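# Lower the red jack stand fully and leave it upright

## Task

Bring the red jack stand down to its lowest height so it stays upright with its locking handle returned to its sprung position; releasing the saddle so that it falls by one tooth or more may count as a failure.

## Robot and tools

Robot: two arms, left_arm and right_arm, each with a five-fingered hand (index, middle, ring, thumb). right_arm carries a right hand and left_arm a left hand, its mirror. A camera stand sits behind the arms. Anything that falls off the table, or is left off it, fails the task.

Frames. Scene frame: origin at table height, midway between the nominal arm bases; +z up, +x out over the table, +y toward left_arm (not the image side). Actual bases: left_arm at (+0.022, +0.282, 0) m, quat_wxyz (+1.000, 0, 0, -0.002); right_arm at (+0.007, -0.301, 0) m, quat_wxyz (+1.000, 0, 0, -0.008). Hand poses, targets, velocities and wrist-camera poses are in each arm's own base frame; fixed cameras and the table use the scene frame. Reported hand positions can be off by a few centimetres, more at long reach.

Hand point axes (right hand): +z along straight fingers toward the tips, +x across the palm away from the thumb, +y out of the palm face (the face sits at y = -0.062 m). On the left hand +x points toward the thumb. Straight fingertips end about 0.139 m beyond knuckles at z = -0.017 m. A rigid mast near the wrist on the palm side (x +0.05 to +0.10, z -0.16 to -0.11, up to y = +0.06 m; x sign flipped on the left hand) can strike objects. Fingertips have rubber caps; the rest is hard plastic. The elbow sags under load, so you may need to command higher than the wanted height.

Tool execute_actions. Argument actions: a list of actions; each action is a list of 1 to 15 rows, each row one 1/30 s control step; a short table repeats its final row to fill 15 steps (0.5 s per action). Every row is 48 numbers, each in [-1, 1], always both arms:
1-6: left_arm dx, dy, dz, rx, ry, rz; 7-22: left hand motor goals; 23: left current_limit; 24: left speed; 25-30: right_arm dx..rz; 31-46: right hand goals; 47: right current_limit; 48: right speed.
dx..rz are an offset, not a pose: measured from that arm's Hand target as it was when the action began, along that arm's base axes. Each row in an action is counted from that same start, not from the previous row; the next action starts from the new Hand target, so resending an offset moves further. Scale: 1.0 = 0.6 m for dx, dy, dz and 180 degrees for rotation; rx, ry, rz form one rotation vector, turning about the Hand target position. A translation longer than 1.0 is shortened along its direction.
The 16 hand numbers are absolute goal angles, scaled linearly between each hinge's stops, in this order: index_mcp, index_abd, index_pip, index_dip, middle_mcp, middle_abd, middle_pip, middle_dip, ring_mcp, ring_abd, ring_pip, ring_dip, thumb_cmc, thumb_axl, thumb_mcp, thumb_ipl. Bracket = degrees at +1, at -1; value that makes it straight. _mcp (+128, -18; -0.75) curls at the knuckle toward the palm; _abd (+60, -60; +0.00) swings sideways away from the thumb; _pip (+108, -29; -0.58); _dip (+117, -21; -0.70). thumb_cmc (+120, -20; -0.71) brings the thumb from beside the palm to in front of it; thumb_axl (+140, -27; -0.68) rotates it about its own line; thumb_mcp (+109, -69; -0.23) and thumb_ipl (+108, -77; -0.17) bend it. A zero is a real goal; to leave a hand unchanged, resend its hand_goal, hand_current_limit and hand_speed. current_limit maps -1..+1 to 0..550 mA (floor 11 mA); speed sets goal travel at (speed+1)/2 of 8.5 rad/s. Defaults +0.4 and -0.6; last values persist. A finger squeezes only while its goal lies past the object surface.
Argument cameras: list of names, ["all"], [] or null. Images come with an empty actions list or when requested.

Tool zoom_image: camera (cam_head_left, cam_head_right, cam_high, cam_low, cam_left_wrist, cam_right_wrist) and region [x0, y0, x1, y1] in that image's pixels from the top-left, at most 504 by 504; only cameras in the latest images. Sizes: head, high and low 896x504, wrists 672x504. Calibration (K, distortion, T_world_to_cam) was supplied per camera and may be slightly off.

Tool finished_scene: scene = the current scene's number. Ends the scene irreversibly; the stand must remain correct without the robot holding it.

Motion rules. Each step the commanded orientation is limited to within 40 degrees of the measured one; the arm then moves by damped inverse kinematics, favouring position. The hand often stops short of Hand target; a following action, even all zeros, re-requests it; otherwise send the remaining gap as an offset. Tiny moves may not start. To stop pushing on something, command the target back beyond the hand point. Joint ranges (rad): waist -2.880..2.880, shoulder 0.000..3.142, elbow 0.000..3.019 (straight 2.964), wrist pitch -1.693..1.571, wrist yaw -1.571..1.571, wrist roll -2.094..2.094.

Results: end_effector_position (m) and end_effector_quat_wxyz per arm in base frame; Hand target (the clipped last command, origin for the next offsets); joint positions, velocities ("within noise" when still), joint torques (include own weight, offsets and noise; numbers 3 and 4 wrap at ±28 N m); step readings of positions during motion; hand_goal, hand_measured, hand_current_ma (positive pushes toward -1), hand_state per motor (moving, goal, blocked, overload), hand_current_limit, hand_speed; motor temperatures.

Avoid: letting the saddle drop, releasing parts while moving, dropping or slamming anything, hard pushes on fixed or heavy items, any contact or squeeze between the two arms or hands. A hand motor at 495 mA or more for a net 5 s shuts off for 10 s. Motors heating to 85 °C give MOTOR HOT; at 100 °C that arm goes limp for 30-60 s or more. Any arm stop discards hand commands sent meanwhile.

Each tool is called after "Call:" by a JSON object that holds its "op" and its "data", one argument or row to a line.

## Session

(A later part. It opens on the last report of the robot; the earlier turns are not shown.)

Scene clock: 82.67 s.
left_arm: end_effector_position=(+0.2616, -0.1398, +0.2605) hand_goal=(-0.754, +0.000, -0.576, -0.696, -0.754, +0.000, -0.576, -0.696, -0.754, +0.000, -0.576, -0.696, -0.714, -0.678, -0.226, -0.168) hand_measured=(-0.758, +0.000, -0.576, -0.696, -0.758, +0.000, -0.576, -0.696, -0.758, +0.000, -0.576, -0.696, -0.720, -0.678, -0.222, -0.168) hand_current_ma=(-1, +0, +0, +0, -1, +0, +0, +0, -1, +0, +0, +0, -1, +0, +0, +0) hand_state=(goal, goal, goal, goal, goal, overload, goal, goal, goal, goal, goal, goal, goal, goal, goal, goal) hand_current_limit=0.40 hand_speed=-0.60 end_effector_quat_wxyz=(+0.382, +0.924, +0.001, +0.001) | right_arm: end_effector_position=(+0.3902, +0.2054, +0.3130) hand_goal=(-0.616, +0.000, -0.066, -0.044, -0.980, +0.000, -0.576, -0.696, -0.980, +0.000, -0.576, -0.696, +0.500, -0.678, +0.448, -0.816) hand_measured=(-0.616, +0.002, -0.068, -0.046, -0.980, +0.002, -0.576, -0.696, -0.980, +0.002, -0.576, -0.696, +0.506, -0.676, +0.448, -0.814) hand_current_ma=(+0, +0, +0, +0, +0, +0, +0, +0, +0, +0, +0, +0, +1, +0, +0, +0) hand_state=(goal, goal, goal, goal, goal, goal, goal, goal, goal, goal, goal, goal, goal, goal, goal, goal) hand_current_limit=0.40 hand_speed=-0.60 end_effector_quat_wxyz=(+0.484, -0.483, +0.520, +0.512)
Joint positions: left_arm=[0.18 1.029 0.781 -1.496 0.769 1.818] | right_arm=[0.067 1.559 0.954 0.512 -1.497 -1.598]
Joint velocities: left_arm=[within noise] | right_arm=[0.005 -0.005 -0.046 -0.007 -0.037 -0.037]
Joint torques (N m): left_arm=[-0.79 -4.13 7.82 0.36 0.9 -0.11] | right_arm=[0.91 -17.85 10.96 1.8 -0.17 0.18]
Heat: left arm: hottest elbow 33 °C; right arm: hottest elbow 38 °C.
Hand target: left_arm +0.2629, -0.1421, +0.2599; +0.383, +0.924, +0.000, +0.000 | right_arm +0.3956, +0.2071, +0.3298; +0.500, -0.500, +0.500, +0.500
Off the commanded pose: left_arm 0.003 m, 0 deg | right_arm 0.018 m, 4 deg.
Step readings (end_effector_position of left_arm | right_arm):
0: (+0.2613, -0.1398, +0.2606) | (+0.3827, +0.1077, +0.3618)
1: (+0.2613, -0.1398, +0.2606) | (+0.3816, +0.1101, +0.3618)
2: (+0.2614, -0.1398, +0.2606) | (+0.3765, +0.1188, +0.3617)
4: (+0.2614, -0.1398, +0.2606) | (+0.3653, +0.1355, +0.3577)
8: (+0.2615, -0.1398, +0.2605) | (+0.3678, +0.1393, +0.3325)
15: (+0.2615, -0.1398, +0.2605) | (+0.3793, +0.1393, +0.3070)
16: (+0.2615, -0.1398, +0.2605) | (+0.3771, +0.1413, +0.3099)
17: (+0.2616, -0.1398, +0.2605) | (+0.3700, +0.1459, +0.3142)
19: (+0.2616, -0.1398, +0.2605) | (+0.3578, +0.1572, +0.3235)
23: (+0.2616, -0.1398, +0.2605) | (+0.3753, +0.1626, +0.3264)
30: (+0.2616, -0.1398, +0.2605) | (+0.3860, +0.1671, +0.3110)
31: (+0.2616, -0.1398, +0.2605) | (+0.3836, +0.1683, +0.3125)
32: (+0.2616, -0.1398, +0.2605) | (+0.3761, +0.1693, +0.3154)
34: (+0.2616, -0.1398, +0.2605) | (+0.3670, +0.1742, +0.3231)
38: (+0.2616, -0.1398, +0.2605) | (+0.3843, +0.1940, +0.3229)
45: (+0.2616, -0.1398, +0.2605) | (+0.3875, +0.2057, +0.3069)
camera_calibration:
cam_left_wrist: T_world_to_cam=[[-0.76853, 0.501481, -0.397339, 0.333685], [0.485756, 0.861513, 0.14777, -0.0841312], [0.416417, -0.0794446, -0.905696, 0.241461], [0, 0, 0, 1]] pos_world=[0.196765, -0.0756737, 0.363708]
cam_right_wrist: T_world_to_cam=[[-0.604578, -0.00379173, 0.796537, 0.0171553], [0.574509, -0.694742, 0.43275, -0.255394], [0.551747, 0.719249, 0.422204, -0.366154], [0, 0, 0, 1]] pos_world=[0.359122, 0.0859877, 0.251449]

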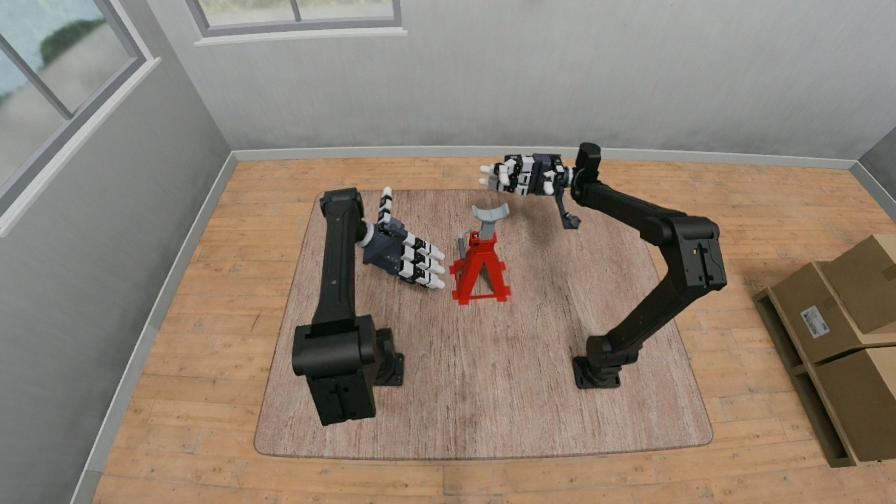

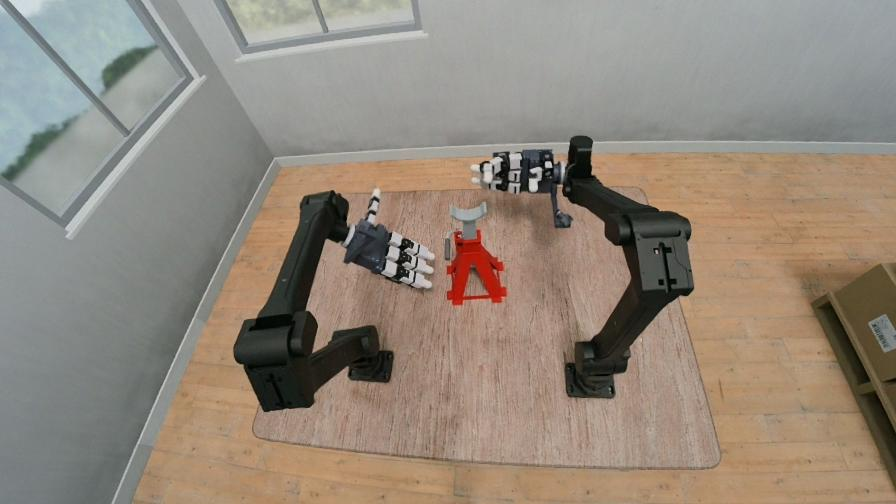

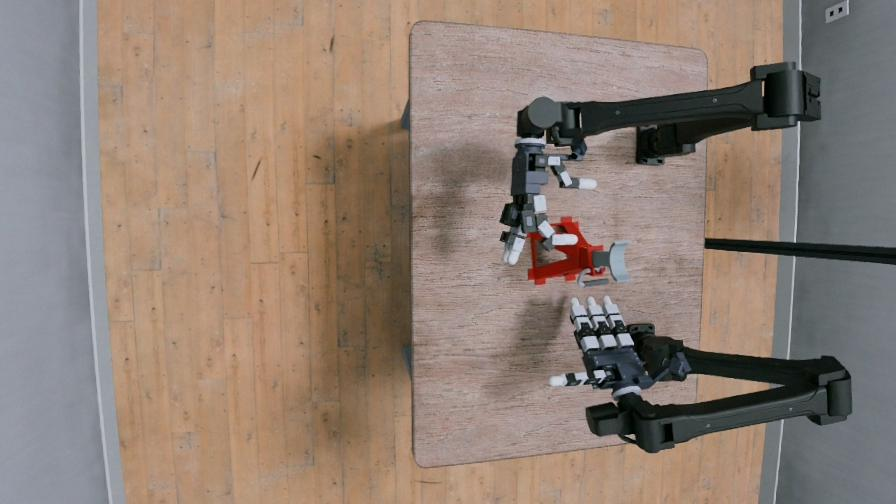

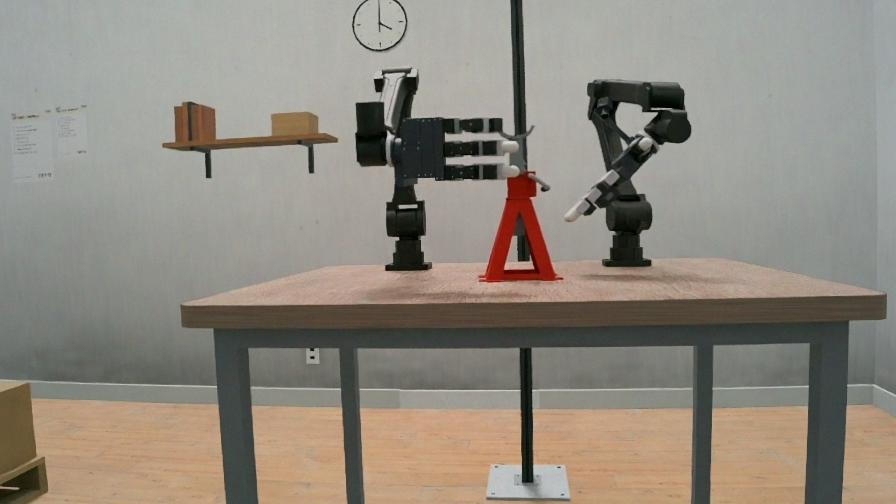

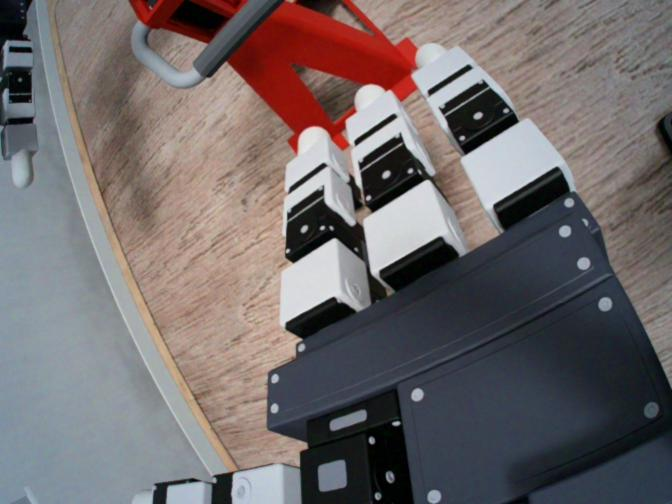

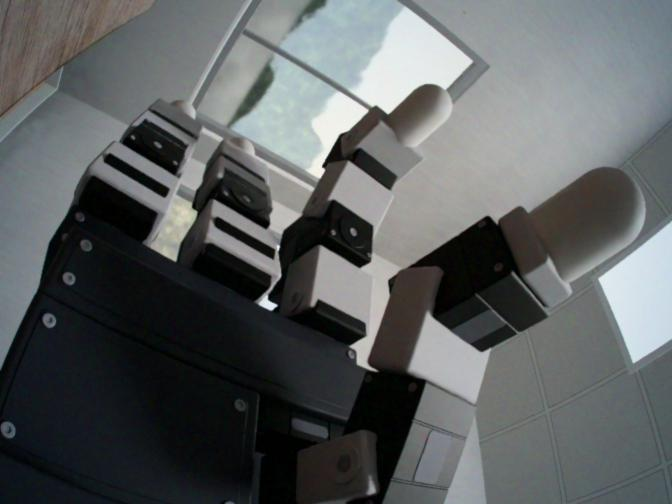

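Call:
{"op": "execute_actions", "data": {
  "actions": [
    [[0,0,0,0,0,0,-0.754,0,-0.576,-0.696,-0.754,0,-0.576,-0.696,-0.754,0,-0.576,-0.696,-0.714,-0.678,-0.226,-0.168,0.4,-0.6,0,0.08,-0.008,0,0,0.005,-0.616,0,-0.066,-0.043,-0.98,0,-0.576,-0.696,-0.98,0,-0.576,-0.696,0.5,-0.678,0.449,-0.816,0.4,-0.6]],
    [[0,0,0,0,0,0,-0.754,0,-0.576,-0.696,-0.754,0,-0.576,-0.696,-0.754,0,-0.576,-0.696,-0.714,-0.678,-0.226,-0.168,0.4,-0.6,-0.003,0.08,-0.008,0,0,0,-0.616,0,-0.066,-0.043,-0.98,0,-0.576,-0.696,-0.98,0,-0.576,-0.696,0.5,-0.678,0.449,-0.816,0.4,-0.6]]
  ],
  "cameras": ["cam_head_left","cam_high","cam_low","cam_right_wrist"]
}}

Scene clock: 85.90 s.
left_arm: end_effector_position=(+0.2616, -0.1398, +0.2605) hand_goal=(-0.754, +0.000, -0.576, -0.696, -0.754, +0.000, -0.576, -0.696, -0.754, +0.000, -0.576, -0.696, -0.714, -0.678, -0.226, -0.168) hand_measured=(-0.758, +0.000, -0.576, -0.696, -0.758, +0.000, -0.576, -0.696, -0.758, +0.000, -0.576, -0.696, -0.720, -0.678, -0.222, -0.168) hand_current_ma=(-1, +0, +0, +0, -1, +0, +0, +0, -1, +0, +0, +0, -1, +0, +0, +0) hand_state=(goal, goal, goal, goal, goal, overload, goal, goal, goal, goal, goal, goal, goal, goal, goal, goal) hand_current_limit=0.40 hand_speed=-0.60 end_effector_quat_wxyz=(+0.382, +0.924, +0.001, +0.001) | right_arm: end_effector_position=(+0.3818, +0.3007, +0.3068) hand_goal=(-0.616, +0.000, -0.066, -0.044, -0.980, +0.000, -0.576, -0.696, -0.980, +0.000, -0.576, -0.696, +0.500, -0.678, +0.448, -0.816) hand_measured=(-0.616, +0.002, -0.068, -0.046, -0.980, +0.002, -0.576, -0.696, -0.980, +0.002, -0.576, -0.696, +0.506, -0.676, +0.448, -0.814) hand_current_ma=(+0, +0, +0, +0, +0, +0, +0, +0, +0, +0, +0, +0, +1, +0, +0, +0) hand_state=(goal, goal, goal, goal, goal, goal, goal, goal, goal, goal, goal, goal, goal, goal, goal, goal) hand_current_limit=0.40 hand_speed=-0.60 end_effector_quat_wxyz=(+0.481, -0.500, +0.507, +0.511)
Joint positions: left_arm=[0.18 1.029 0.781 -1.496 0.769 1.818] | right_arm=[0.268 1.599 0.987 0.555 -1.324 -1.589]
Joint torques (N m): left_arm=[-0.79 -4.13 7.82 0.36 0.9 -0.11] | right_arm=[0.62 -17.67 11.22 2.21 0.14 0.34]
Heat: left arm: hottest elbow 33 °C; right arm: hottest elbow 38 °C.
Hand target: left_arm +0.2629, -0.1421, +0.2599; +0.383, +0.924, +0.000, +0.000 | right_arm +0.3938, +0.3031, +0.3203; +0.496, -0.504, +0.496, +0.504
Off the commanded pose: left_arm 0.003 m, 0 deg | right_arm 0.018 m, 2 deg.
Step readings (end_effector_position of left_arm | right_arm):
0: (+0.2616, -0.1398, +0.2605) | (+0.3902, +0.2054, +0.3130)
1: (+0.2616, -0.1398, +0.2605) | (+0.3903, +0.2057, +0.3130)
2: (+0.2616, -0.1398, +0.2605) | (+0.3910, +0.2081, +0.3129)
4: (+0.2616, -0.1398, +0.2605) | (+0.3937, +0.2166, +0.3127)
8: (+0.2616, -0.1398, +0.2605) | (+0.3867, +0.2397, +0.3138)
15: (+0.2616, -0.1398, +0.2605) | (+0.3824, +0.2539, +0.3138)
16: (+0.2616, -0.1398, +0.2605) | (+0.3833, +0.2543, +0.3134)
17: (+0.2616, -0.1398, +0.2605) | (+0.3856, +0.2562, +0.3128)
19: (+0.2616, -0.1398, +0.2605) | (+0.3904, +0.2645, +0.3114)
23: (+0.2616, -0.1398, +0.2605) | (+0.3865, +0.2862, +0.3087)
30: (+0.2616, -0.1398, +0.2605) | (+0.3807, +0.3004, +0.3053)
camera_calibration:
cam_right_wrist: T_world_to_cam=[[-0.626183, -0.0169095, 0.779492, 0.0348026], [0.582818, -0.674242, 0.453564, -0.197387], [0.517897, 0.738317, 0.432055, -0.423273], [0, 0, 0, 1]] pos_world=[0.356045, 0.180012, 0.245276]
Images, in order (width x height): cam_head_left 896x504, cam_high 896x504, cam_low 896x504, cam_right_wrist 672x504.

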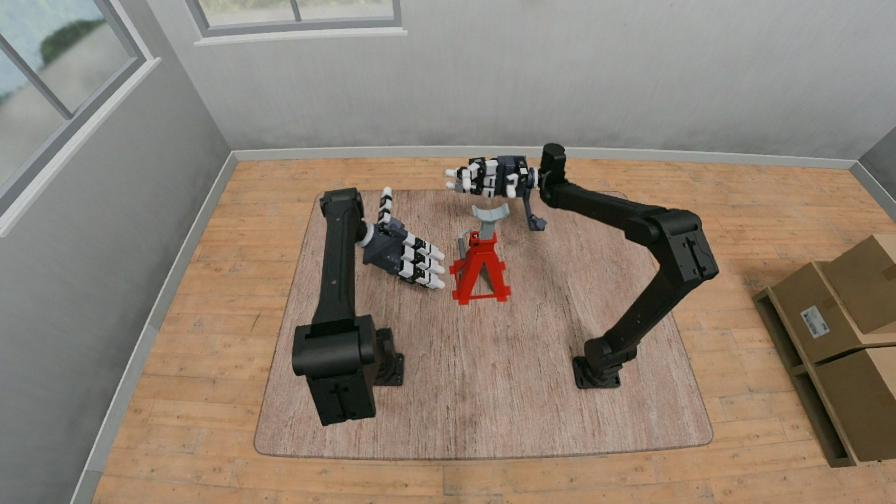

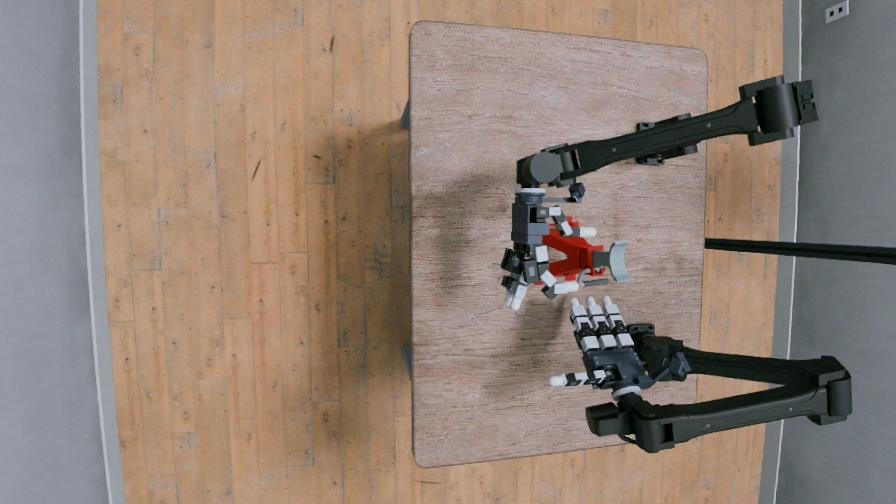

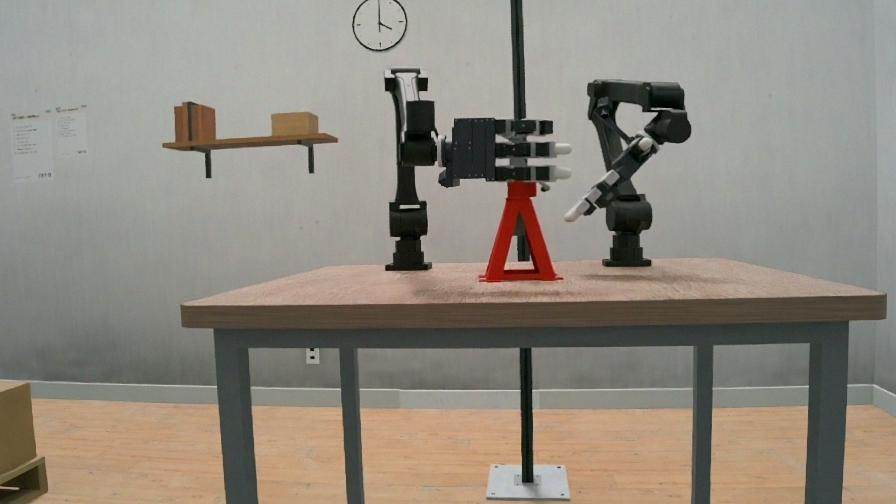

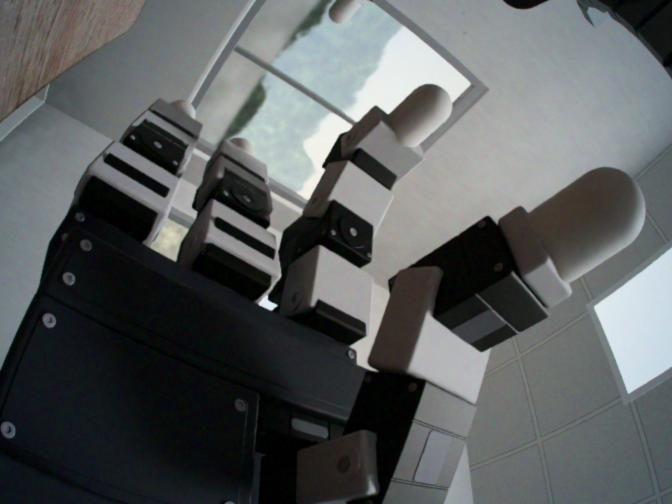

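Call:
{"op": "execute_actions", "data": {
  "actions": [
    [[0,0,0,0,0,0,-0.754,0,-0.576,-0.696,-0.754,0,-0.576,-0.696,-0.754,0,-0.576,-0.696,-0.714,-0.678,-0.226,-0.168,0.4,-0.6,-0.05,0.003,0.007,0,0,0.005,-0.616,0,-0.066,-0.043,-0.98,0,-0.576,-0.696,-0.98,0,-0.576,-0.696,0.5,-0.678,0.449,-0.816,0.4,-0.6]],
    [[0,0,0,0,0,0,-0.754,0,-0.576,-0.696,-0.754,0,-0.576,-0.696,-0.754,0,-0.576,-0.696,-0.714,-0.678,-0.226,-0.168,0.4,-0.6,-0.045,0.003,0.006,0,0,0,-0.616,0,-0.066,-0.043,-0.98,0,-0.576,-0.696,-0.98,0,-0.576,-0.696,0.5,-0.678,0.449,-0.816,0.4,-0.6]]
  ],
  "cameras": ["cam_head_left","cam_high","cam_right_wrist"]
}}

Call:
{"op": "zoom_image", "data": {
  "camera": "cam_high",
  "region": [500, 180, 680, 320]
}}

Call:
{"op": "zoom_image", "data": {
  "camera": "cam_head_left",
  "region": [420, 150, 560, 260]
}}

Scene clock: 89.50 s.
left_arm: end_effector_position=(+0.2616, -0.1398, +0.2605) hand_goal=(-0.754, +0.000, -0.576, -0.696, -0.754, +0.000, -0.576, -0.696, -0.754, +0.000, -0.576, -0.696, -0.714, -0.678, -0.226, -0.168) hand_measured=(-0.758, +0.000, -0.576, -0.696, -0.758, +0.000, -0.576, -0.696, -0.758, +0.000, -0.576, -0.696, -0.720, -0.678, -0.222, -0.168) hand_current_ma=(-1, +0, +0, +0, -1, +0, +0, +0, -1, +0, +0, +0, -1, +0, +0, +0) hand_state=(goal, goal, goal, goal, goal, overload, goal, goal, goal, goal, goal, goal, goal, goal, goal, goal) hand_current_limit=0.40 hand_speed=-0.60 end_effector_quat_wxyz=(+0.382, +0.924, +0.001, +0.001) | right_arm: end_effector_position=(+0.3402, +0.3044, +0.3226) hand_goal=(-0.616, +0.000, -0.066, -0.044, -0.980, +0.000, -0.576, -0.696, -0.980, +0.000, -0.576, -0.696, +0.500, -0.678, +0.448, -0.816) hand_measured=(-0.616, +0.002, -0.068, -0.046, -0.980, +0.002, -0.576, -0.696, -0.980, +0.002, -0.576, -0.696, +0.506, -0.676, +0.448, -0.814) hand_current_ma=(+0, +0, +0, +0, +0, +0, +0, +0, +0, +0, +0, +0, +1, +0, +0, +0) hand_state=(goal, goal, goal, goal, goal, goal, goal, goal, goal, goal, goal, goal, goal, goal, goal, goal) hand_current_limit=0.40 hand_speed=-0.60 end_effector_quat_wxyz=(+0.488, -0.506, +0.497, +0.508)
Joint positions: left_arm=[0.18 1.029 0.781 -1.496 0.769 1.818] | right_arm=[0.301 1.486 0.901 0.558 -1.298 -1.587]
Joint torques (N m): left_arm=[-0.79 -4.13 7.82 0.38 0.9 -0.11] | right_arm=[0.97 -16.79 7.86 2.03 0.19 0.37]
Heat: left arm: hottest elbow 33 °C; right arm: hottest elbow 38 °C.
Hand target: left_arm +0.2629, -0.1421, +0.2599; +0.383, +0.924, +0.000, +0.000 | right_arm +0.3368, +0.3067, +0.3282; +0.492, -0.508, +0.492, +0.507
Off the commanded pose: left_arm 0.003 m, 0 deg | right_arm 0.007 m, 1 deg.
Step readings (end_effector_position of left_arm | right_arm):
0: (+0.2616, -0.1398, +0.2605) | (+0.3818, +0.3007, +0.3068)
1: (+0.2616, -0.1398, +0.2605) | (+0.3818, +0.3007, +0.3068)
2: (+0.2616, -0.1398, +0.2605) | (+0.3820, +0.3008, +0.3068)
4: (+0.2616, -0.1398, +0.2605) | (+0.3815, +0.3012, +0.3075)
8: (+0.2616, -0.1398, +0.2605) | (+0.3748, +0.3006, +0.3115)
15: (+0.2616, -0.1398, +0.2605) | (+0.3682, +0.3013, +0.3189)
16: (+0.2616, -0.1398, +0.2605) | (+0.3680, +0.3015, +0.3188)
17: (+0.2616, -0.1398, +0.2605) | (+0.3671, +0.3023, +0.3181)
19: (+0.2616, -0.1398, +0.2605) | (+0.3617, +0.3023, +0.3158)
23: (+0.2616, -0.1398, +0.2605) | (+0.3463, +0.3024, +0.3155)
30: (+0.2616, -0.1398, +0.2605) | (+0.3401, +0.3043, +0.3226)
camera_calibration:
cam_right_wrist: T_world_to_cam=[[-0.646296, -0.0262219, 0.762637, 0.0115655], [0.574868, -0.673968, 0.463998, -0.178598], [0.501825, 0.738295, 0.450656, -0.411747], [0, 0, 0, 1]] pos_world=[0.31677, 0.183925, 0.259605]
Images, in order (width x height): cam_head_left 896x504, cam_high 896x504, cam_right_wrist 672x504.

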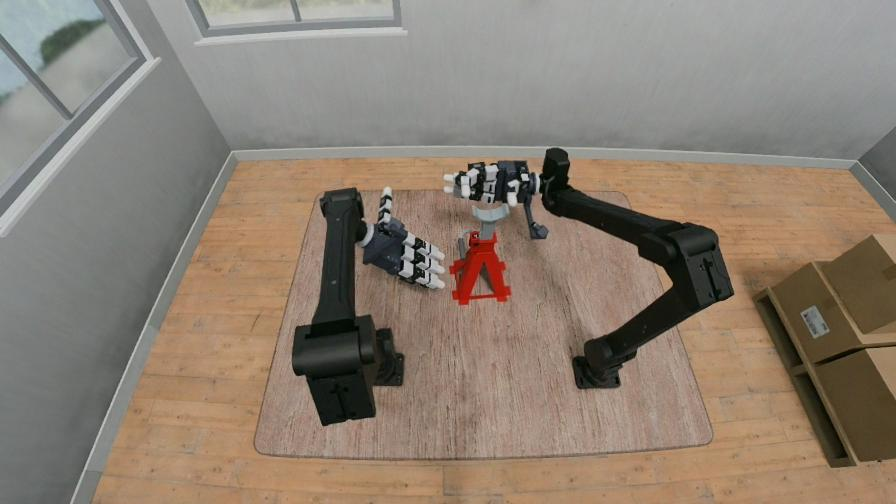

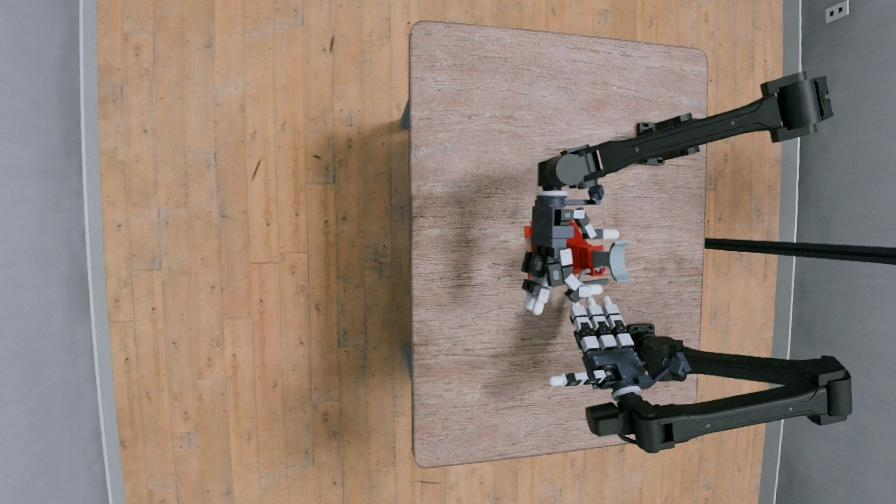

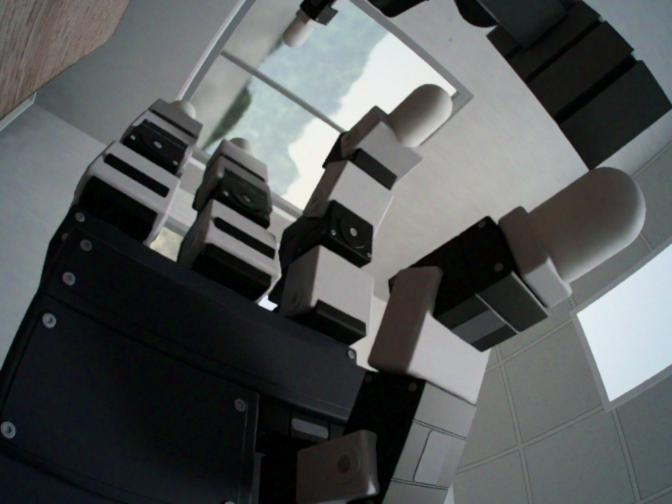

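Scaled by 2.800 from the camera's 896x504 image, which has a finer 1280x720 frame.

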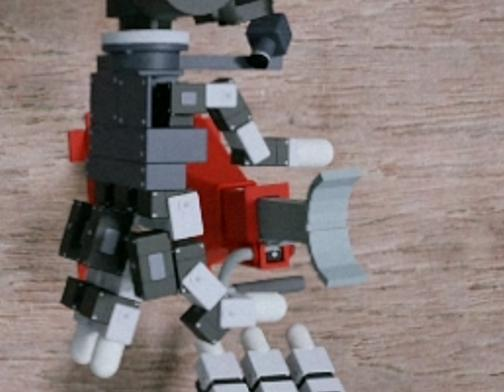

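Scaled by 3.600 from the camera's 896x504 image, which has a finer 1280x720 frame.

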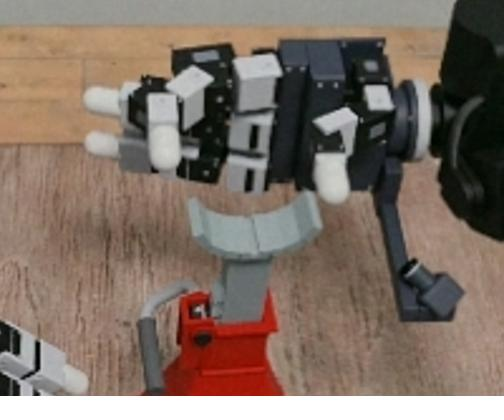

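Call:
{"op": "zoom_image", "data": {
  "camera": "cam_right_wrist",
  "region": [400, 0, 672, 200]
}}

Scaled by 1.853 from the camera's 672x504 image, which has a finer 960x720 frame.

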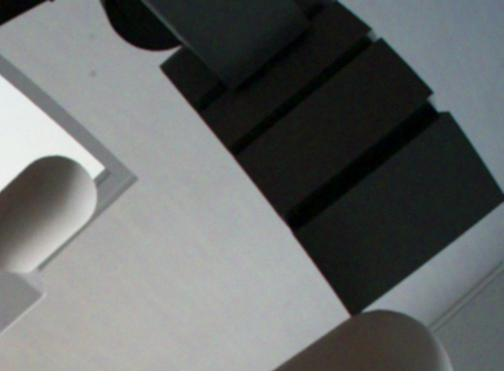

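Call:
{"op": "execute_actions", "data": {
  "actions": [
    [[0,0,0,0,0,0,-0.754,0,-0.576,-0.696,-0.754,0,-0.576,-0.696,-0.754,0,-0.576,-0.696,-0.714,-0.678,-0.226,-0.168,0.4,-0.6,-0.04,0,-0.014,0,0,0,-0.616,0,-0.066,-0.043,-0.98,0,-0.576,-0.696,-0.98,0,-0.576,-0.696,0.5,-0.678,0.449,-0.816,0.4,-0.6]],
    [[0,0,0,0,0,0,-0.754,0,-0.576,-0.696,-0.754,0,-0.576,-0.696,-0.754,0,-0.576,-0.696,-0.714,-0.678,-0.226,-0.168,0.4,-0.6,-0.042,0,-0.008,0,0,0,-0.616,0,-0.066,-0.043,-0.98,0,-0.576,-0.696,-0.98,0,-0.576,-0.696,0.5,-0.678,0.449,-0.816,0.4,-0.6]]
  ],
  "cameras": ["cam_head_left","cam_high","cam_low","cam_right_wrist"]
}}

Call:
{"op": "zoom_image", "data": {
  "camera": "cam_high",
  "region": [500, 180, 680, 320]
}}

Call:
{"op": "zoom_image", "data": {
  "camera": "cam_head_left",
  "region": [420, 150, 560, 260]
}}

Scene clock: 99.93 s.
left_arm: end_effector_position=(+0.2616, -0.1398, +0.2605) hand_goal=(-0.754, +0.000, -0.576, -0.696, -0.754, +0.000, -0.576, -0.696, -0.754, +0.000, -0.576, -0.696, -0.714, -0.678, -0.226, -0.168) hand_measured=(-0.758, +0.000, -0.576, -0.696, -0.758, +0.000, -0.576, -0.696, -0.758, +0.000, -0.576, -0.696, -0.720, -0.678, -0.222, -0.168) hand_current_ma=(-1, +0, +0, +0, -1, +0, +0, +0, -1, +0, +0, +0, -1, +0, +0, +0) hand_state=(goal, goal, goal, goal, goal, overload, goal, goal, goal, goal, goal, goal, goal, goal, goal, goal) hand_current_limit=0.40 hand_speed=-0.60 end_effector_quat_wxyz=(+0.382, +0.924, +0.001, +0.001) | right_arm: end_effector_position=(+0.2914, +0.3047, +0.3090) hand_goal=(-0.616, +0.000, -0.066, -0.044, -0.980, +0.000, -0.576, -0.696, -0.980, +0.000, -0.576, -0.696, +0.500, -0.678, +0.448, -0.816) hand_measured=(-0.616, +0.002, -0.068, -0.046, -0.980, +0.002, -0.576, -0.696, -0.980, +0.002, -0.576, -0.696, +0.506, -0.676, +0.448, -0.814) hand_current_ma=(+0, +0, +0, +0, +0, +0, +0, +0, +0, +0, +0, +0, +1, +0, +0, +0) hand_state=(goal, goal, goal, goal, goal, goal, goal, goal, goal, goal, goal, goal, goal, goal, goal, goal) hand_current_limit=0.40 hand_speed=-0.60 end_effector_quat_wxyz=(+0.487, -0.506, +0.499, +0.508)
Joint positions: left_arm=[0.18 1.029 0.781 -1.496 0.769 1.818] | right_arm=[0.338 1.392 0.759 0.602 -1.26 -1.586]
Joint torques (N m): left_arm=[-0.79 -4.13 7.82 0.36 0.9 -0.11] | right_arm=[1.73 -15.21 7.53 2.14 0.14 0.35]
Heat: left arm: hottest elbow 33 °C; right arm: hottest elbow 38 °C.
Hand target: left_arm +0.2629, -0.1421, +0.2599; +0.383, +0.924, +0.000, +0.000 | right_arm +0.2876, +0.3067, +0.3149; +0.492, -0.508, +0.492, +0.507
Off the commanded pose: left_arm 0.003 m, 0 deg | right_arm 0.007 m, 1 deg.
Step readings (end_effector_position of left_arm | right_arm):
0: (+0.2616, -0.1398, +0.2605) | (+0.3402, +0.3044, +0.3226)
1: (+0.2616, -0.1398, +0.2605) | (+0.3401, +0.3043, +0.3222)
2: (+0.2616, -0.1398, +0.2605) | (+0.3395, +0.3046, +0.3214)
4: (+0.2616, -0.1398, +0.2605) | (+0.3344, +0.3043, +0.3179)
8: (+0.2616, -0.1398, +0.2605) | (+0.3212, +0.3030, +0.3114)
15: (+0.2616, -0.1398, +0.2605) | (+0.3173, +0.3045, +0.3123)
16: (+0.2616, -0.1398, +0.2605) | (+0.3171, +0.3044, +0.3123)
17: (+0.2616, -0.1398, +0.2605) | (+0.3164, +0.3048, +0.3116)
19: (+0.2616, -0.1398, +0.2605) | (+0.3109, +0.3044, +0.3095)
23: (+0.2616, -0.1398, +0.2605) | (+0.2959, +0.3032, +0.3066)
30: (+0.2616, -0.1398, +0.2605) | (+0.2913, +0.3047, +0.3089)
camera_calibration:
cam_right_wrist: T_world_to_cam=[[-0.643507, -0.0240357, 0.765063, -0.0117625], [0.576092, -0.673329, 0.463407, -0.144296], [0.504001, 0.738952, 0.447139, -0.381166], [0, 0, 0, 1]] pos_world=[0.267667, 0.184222, 0.246301]
Images, in order (width x height): cam_head_left 896x504, cam_high 896x504, cam_low 896x504, cam_right_wrist 672x504.

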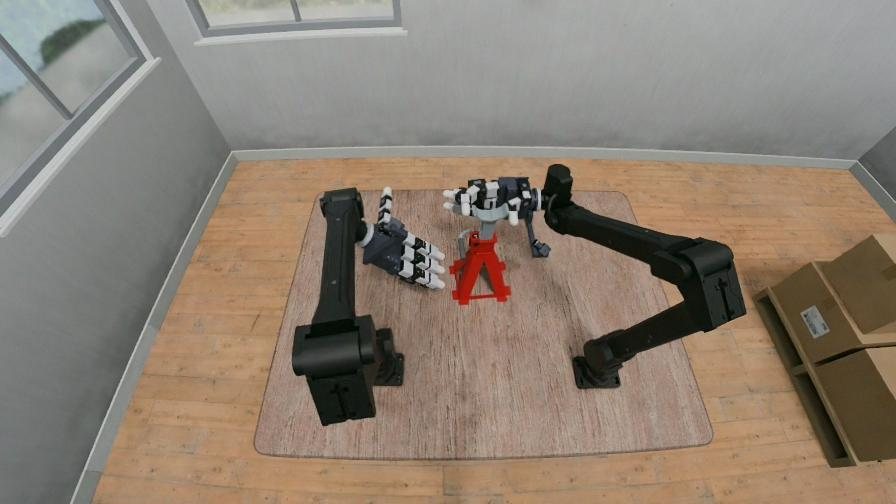

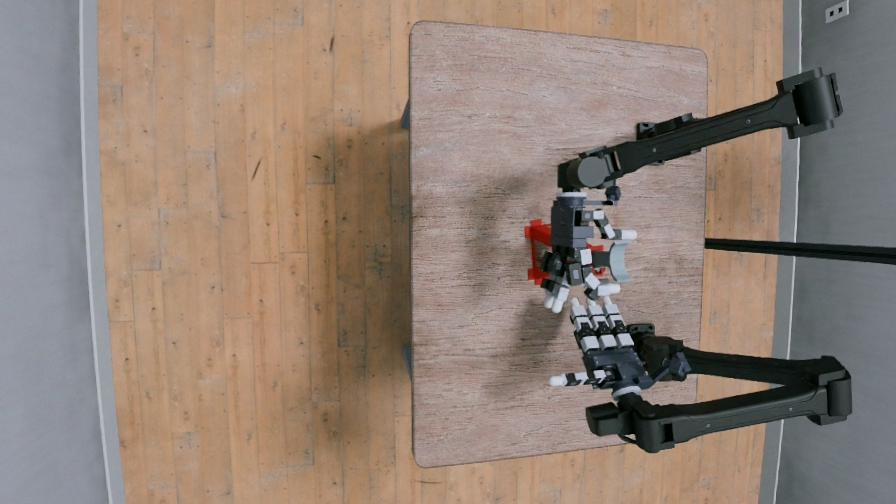

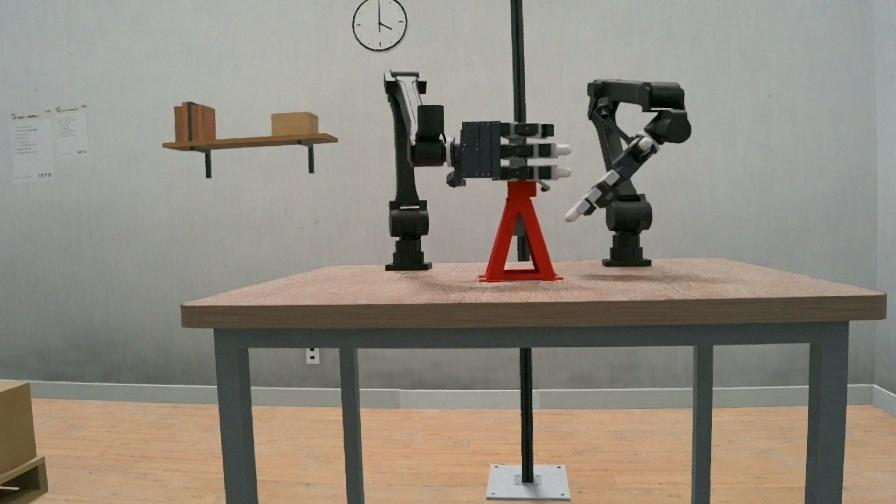

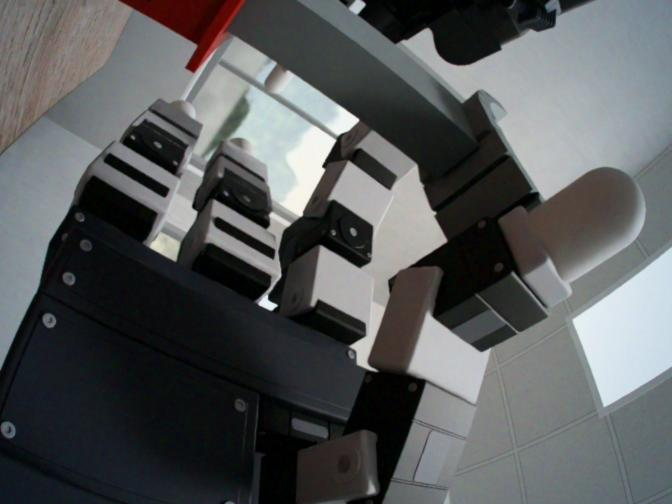

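Scaled by 2.800 from the camera's 896x504 image, which has a finer 1280x720 frame.

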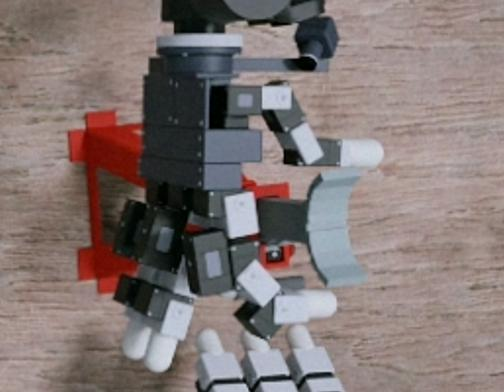

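Scaled by 3.600 from the camera's 896x504 image, which has a finer 1280x720 frame.

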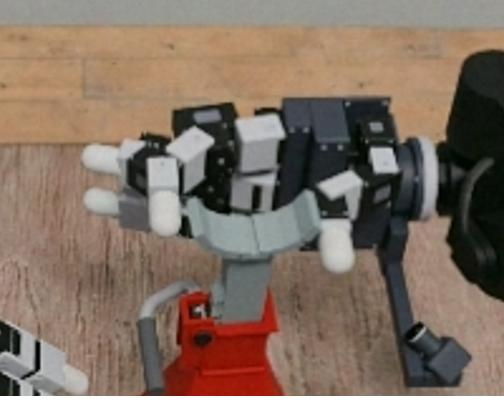

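Call:
{"op": "execute_actions", "data": {
  "actions": [
    [[0,0,0,0,0,0,-0.754,0,-0.576,-0.696,-0.754,0,-0.576,-0.696,-0.754,0,-0.576,-0.696,-0.714,-0.678,-0.226,-0.168,0.4,-0.6,0,0,-0.006,0,0,0,-0.616,0,-0.066,-0.043,-0.98,0,-0.576,-0.696,-0.98,0,-0.576,-0.696,0.5,-0.678,0.449,-0.816,0.4,-0.6]],
    [[0,0,0,0,0,0,-0.754,0,-0.576,-0.696,-0.754,0,-0.576,-0.696,-0.754,0,-0.576,-0.696,-0.714,-0.678,-0.226,-0.168,0.4,-0.6,0,0,0,0,0,0,-0.36,0,-0.109,-0.2,-0.98,0,-0.576,-0.696,-0.98,0,-0.576,-0.696,0.5,-0.678,0.55,-0.87,0.2,-0.8]],
    [[0,0,0,0,0,0,-0.754,0,-0.576,-0.696,-0.754,0,-0.576,-0.696,-0.754,0,-0.576,-0.696,-0.714,-0.678,-0.226,-0.168,0.4,-0.6,0,0,0,0,0,0,-0.315,0,-0.109,-0.232,-0.98,0,-0.576,-0.696,-0.98,0,-0.576,-0.696,0.5,-0.678,0.652,-0.87,0.2,-0.8]]
  ],
  "cameras": ["cam_head_left","cam_high","cam_low","cam_right_wrist"]
}}

Call:
{"op": "zoom_image", "data": {
  "camera": "cam_high",
  "region": [500, 180, 680, 320]
}}

Call:
{"op": "zoom_image", "data": {
  "camera": "cam_head_left",
  "region": [420, 150, 560, 260]
}}

Scene clock: 109.43 s.
left_arm: end_effector_position=(+0.2616, -0.1398, +0.2605) hand_goal=(-0.754, +0.000, -0.576, -0.696, -0.754, +0.000, -0.576, -0.696, -0.754, +0.000, -0.576, -0.696, -0.714, -0.678, -0.226, -0.168) hand_measured=(-0.758, +0.000, -0.576, -0.696, -0.758, +0.000, -0.576, -0.696, -0.758, +0.000, -0.576, -0.696, -0.720, -0.678, -0.222, -0.168) hand_current_ma=(-1, +0, +0, +0, -1, +0, +0, +0, -1, +0, +0, +0, -1, +0, +0, +0) hand_state=(goal, goal, goal, goal, goal, overload, goal, goal, goal, goal, goal, goal, goal, goal, goal, goal) hand_current_limit=0.40 hand_speed=-0.60 end_effector_quat_wxyz=(+0.382, +0.924, +0.001, +0.001) | right_arm: end_effector_position=(+0.2927, +0.3055, +0.3082) hand_goal=(-0.316, +0.000, -0.110, -0.232, -0.980, +0.000, -0.576, -0.696, -0.980, +0.000, -0.576, -0.696, +0.500, -0.678, +0.652, -0.870) hand_measured=(-0.412, +0.002, -0.124, -0.224, -0.980, +0.002, -0.576, -0.696, -0.980, +0.002, -0.576, -0.696, +0.514, -0.674, +0.578, -0.888) hand_current_ma=(-207, +0, -7, +3, +0, +0, +0, +0, +0, +0, +0, +0, +8, +1, -182, -17) hand_state=(blocked, goal, goal, goal, goal, goal, goal, goal, goal, goal, goal, goal, goal, goal, blocked, goal) hand_current_limit=0.20 hand_speed=-0.80 end_effector_quat_wxyz=(+0.491, -0.501, +0.502, +0.505)
Joint positions: left_arm=[0.18 1.029 0.781 -1.496 0.769 1.818] | right_arm=[0.338 1.392 0.754 0.613 -1.247 -1.579]
Joint torques (N m): left_arm=[-0.79 -4.13 7.83 0.36 0.9 -0.11] | right_arm=[1.96 -14.45 7.65 2.15 -0.3 0.23]
Heat: left arm: hottest elbow 33 °C; right arm: hottest elbow 38 °C.
Hand target: left_arm +0.2629, -0.1421, +0.2599; +0.383, +0.924, +0.000, +0.000 | right_arm +0.2876, +0.3067, +0.3113; +0.492, -0.508, +0.492, +0.507
Off the commanded pose: left_arm 0.003 m, 0 deg | right_arm 0.006 m, 1 deg.
Step readings (end_effector_position of left_arm | right_arm):
0: (+0.2616, -0.1398, +0.2605) | (+0.2914, +0.3047, +0.3090)
1: (+0.2616, -0.1398, +0.2605) | (+0.2914, +0.3047, +0.3090)
2: (+0.2616, -0.1398, +0.2605) | (+0.2914, +0.3047, +0.3090)
4: (+0.2616, -0.1398, +0.2605) | (+0.2910, +0.3046, +0.3087)
8: (+0.2616, -0.1398, +0.2605) | (+0.2903, +0.3043, +0.3076)
15: (+0.2616, -0.1398, +0.2605) | (+0.2901, +0.3043, +0.3076)
16: (+0.2616, -0.1398, +0.2605) | (+0.2901, +0.3043, +0.3076)
17: (+0.2616, -0.1398, +0.2605) | (+0.2901, +0.3043, +0.3076)
19: (+0.2616, -0.1398, +0.2605) | (+0.2901, +0.3043, +0.3077)
23: (+0.2616, -0.1398, +0.2605) | (+0.2901, +0.3043, +0.3077)
30: (+0.2616, -0.1398, +0.2605) | (+0.2923, +0.3053, +0.3081)
31: (+0.2616, -0.1398, +0.2605) | (+0.2923, +0.3053, +0.3082)
32: (+0.2616, -0.1398, +0.2605) | (+0.2924, +0.3054, +0.3082)
34: (+0.2616, -0.1398, +0.2605) | (+0.2927, +0.3055, +0.3082)
38: (+0.2616, -0.1398, +0.2605) | (+0.2927, +0.3055, +0.3082)
45: (+0.2616, -0.1398, +0.2605) | (+0.2927, +0.3055, +0.3082)
camera_calibration:
cam_right_wrist: T_world_to_cam=[[-0.642698, -0.0164072, 0.765944, -0.0132119], [0.567348, -0.682043, 0.461447, -0.13836], [0.514836, 0.731128, 0.447656, -0.38296], [0, 0, 0, 1]] pos_world=[0.267168, 0.185409, 0.2454]
Images, in order (width x height): cam_head_left 896x504, cam_high 896x504, cam_low 896x504, cam_right_wrist 672x504.

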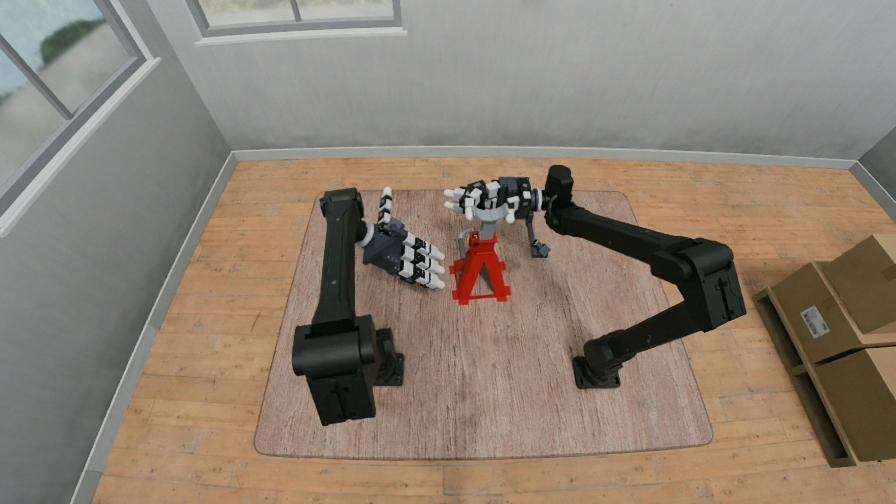

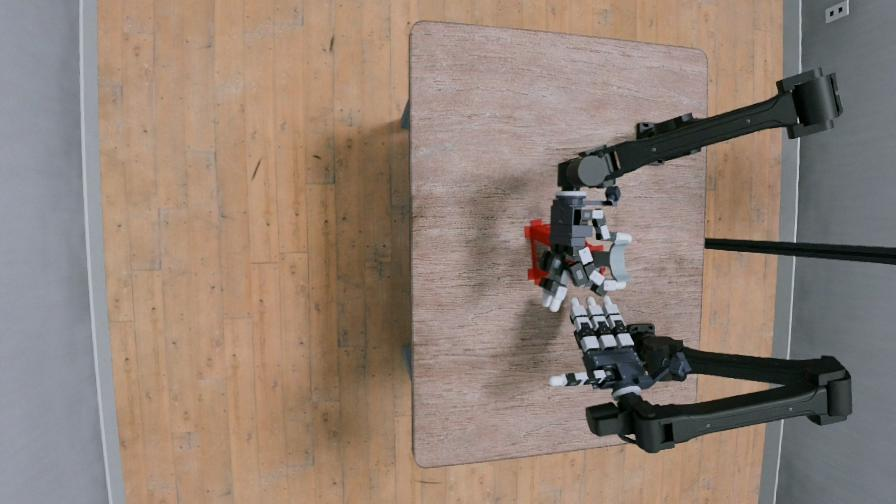

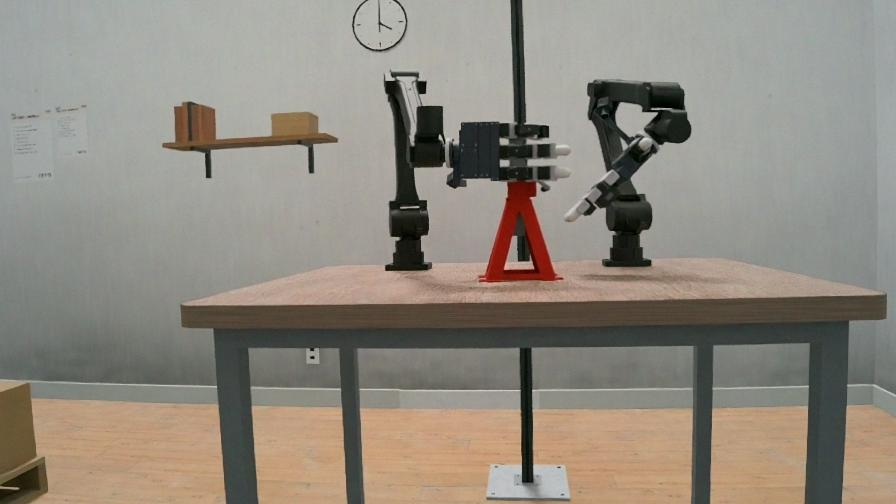

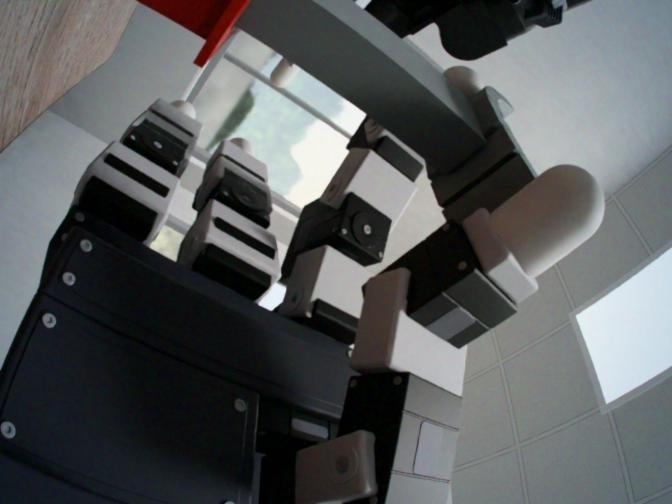

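Scaled by 2.800 from the camera's 896x504 image, which has a finer 1280x720 frame.

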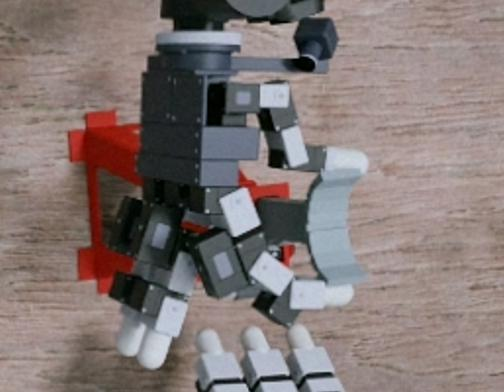

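Scaled by 3.600 from the camera's 896x504 image, which has a finer 1280x720 frame.

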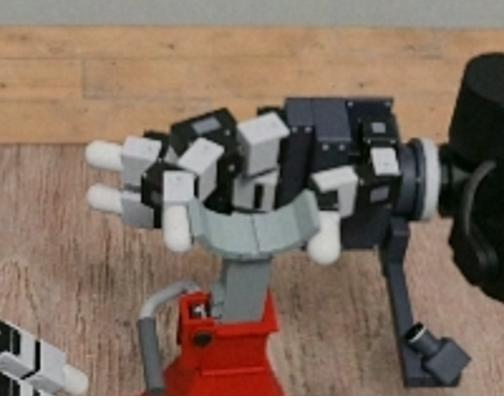

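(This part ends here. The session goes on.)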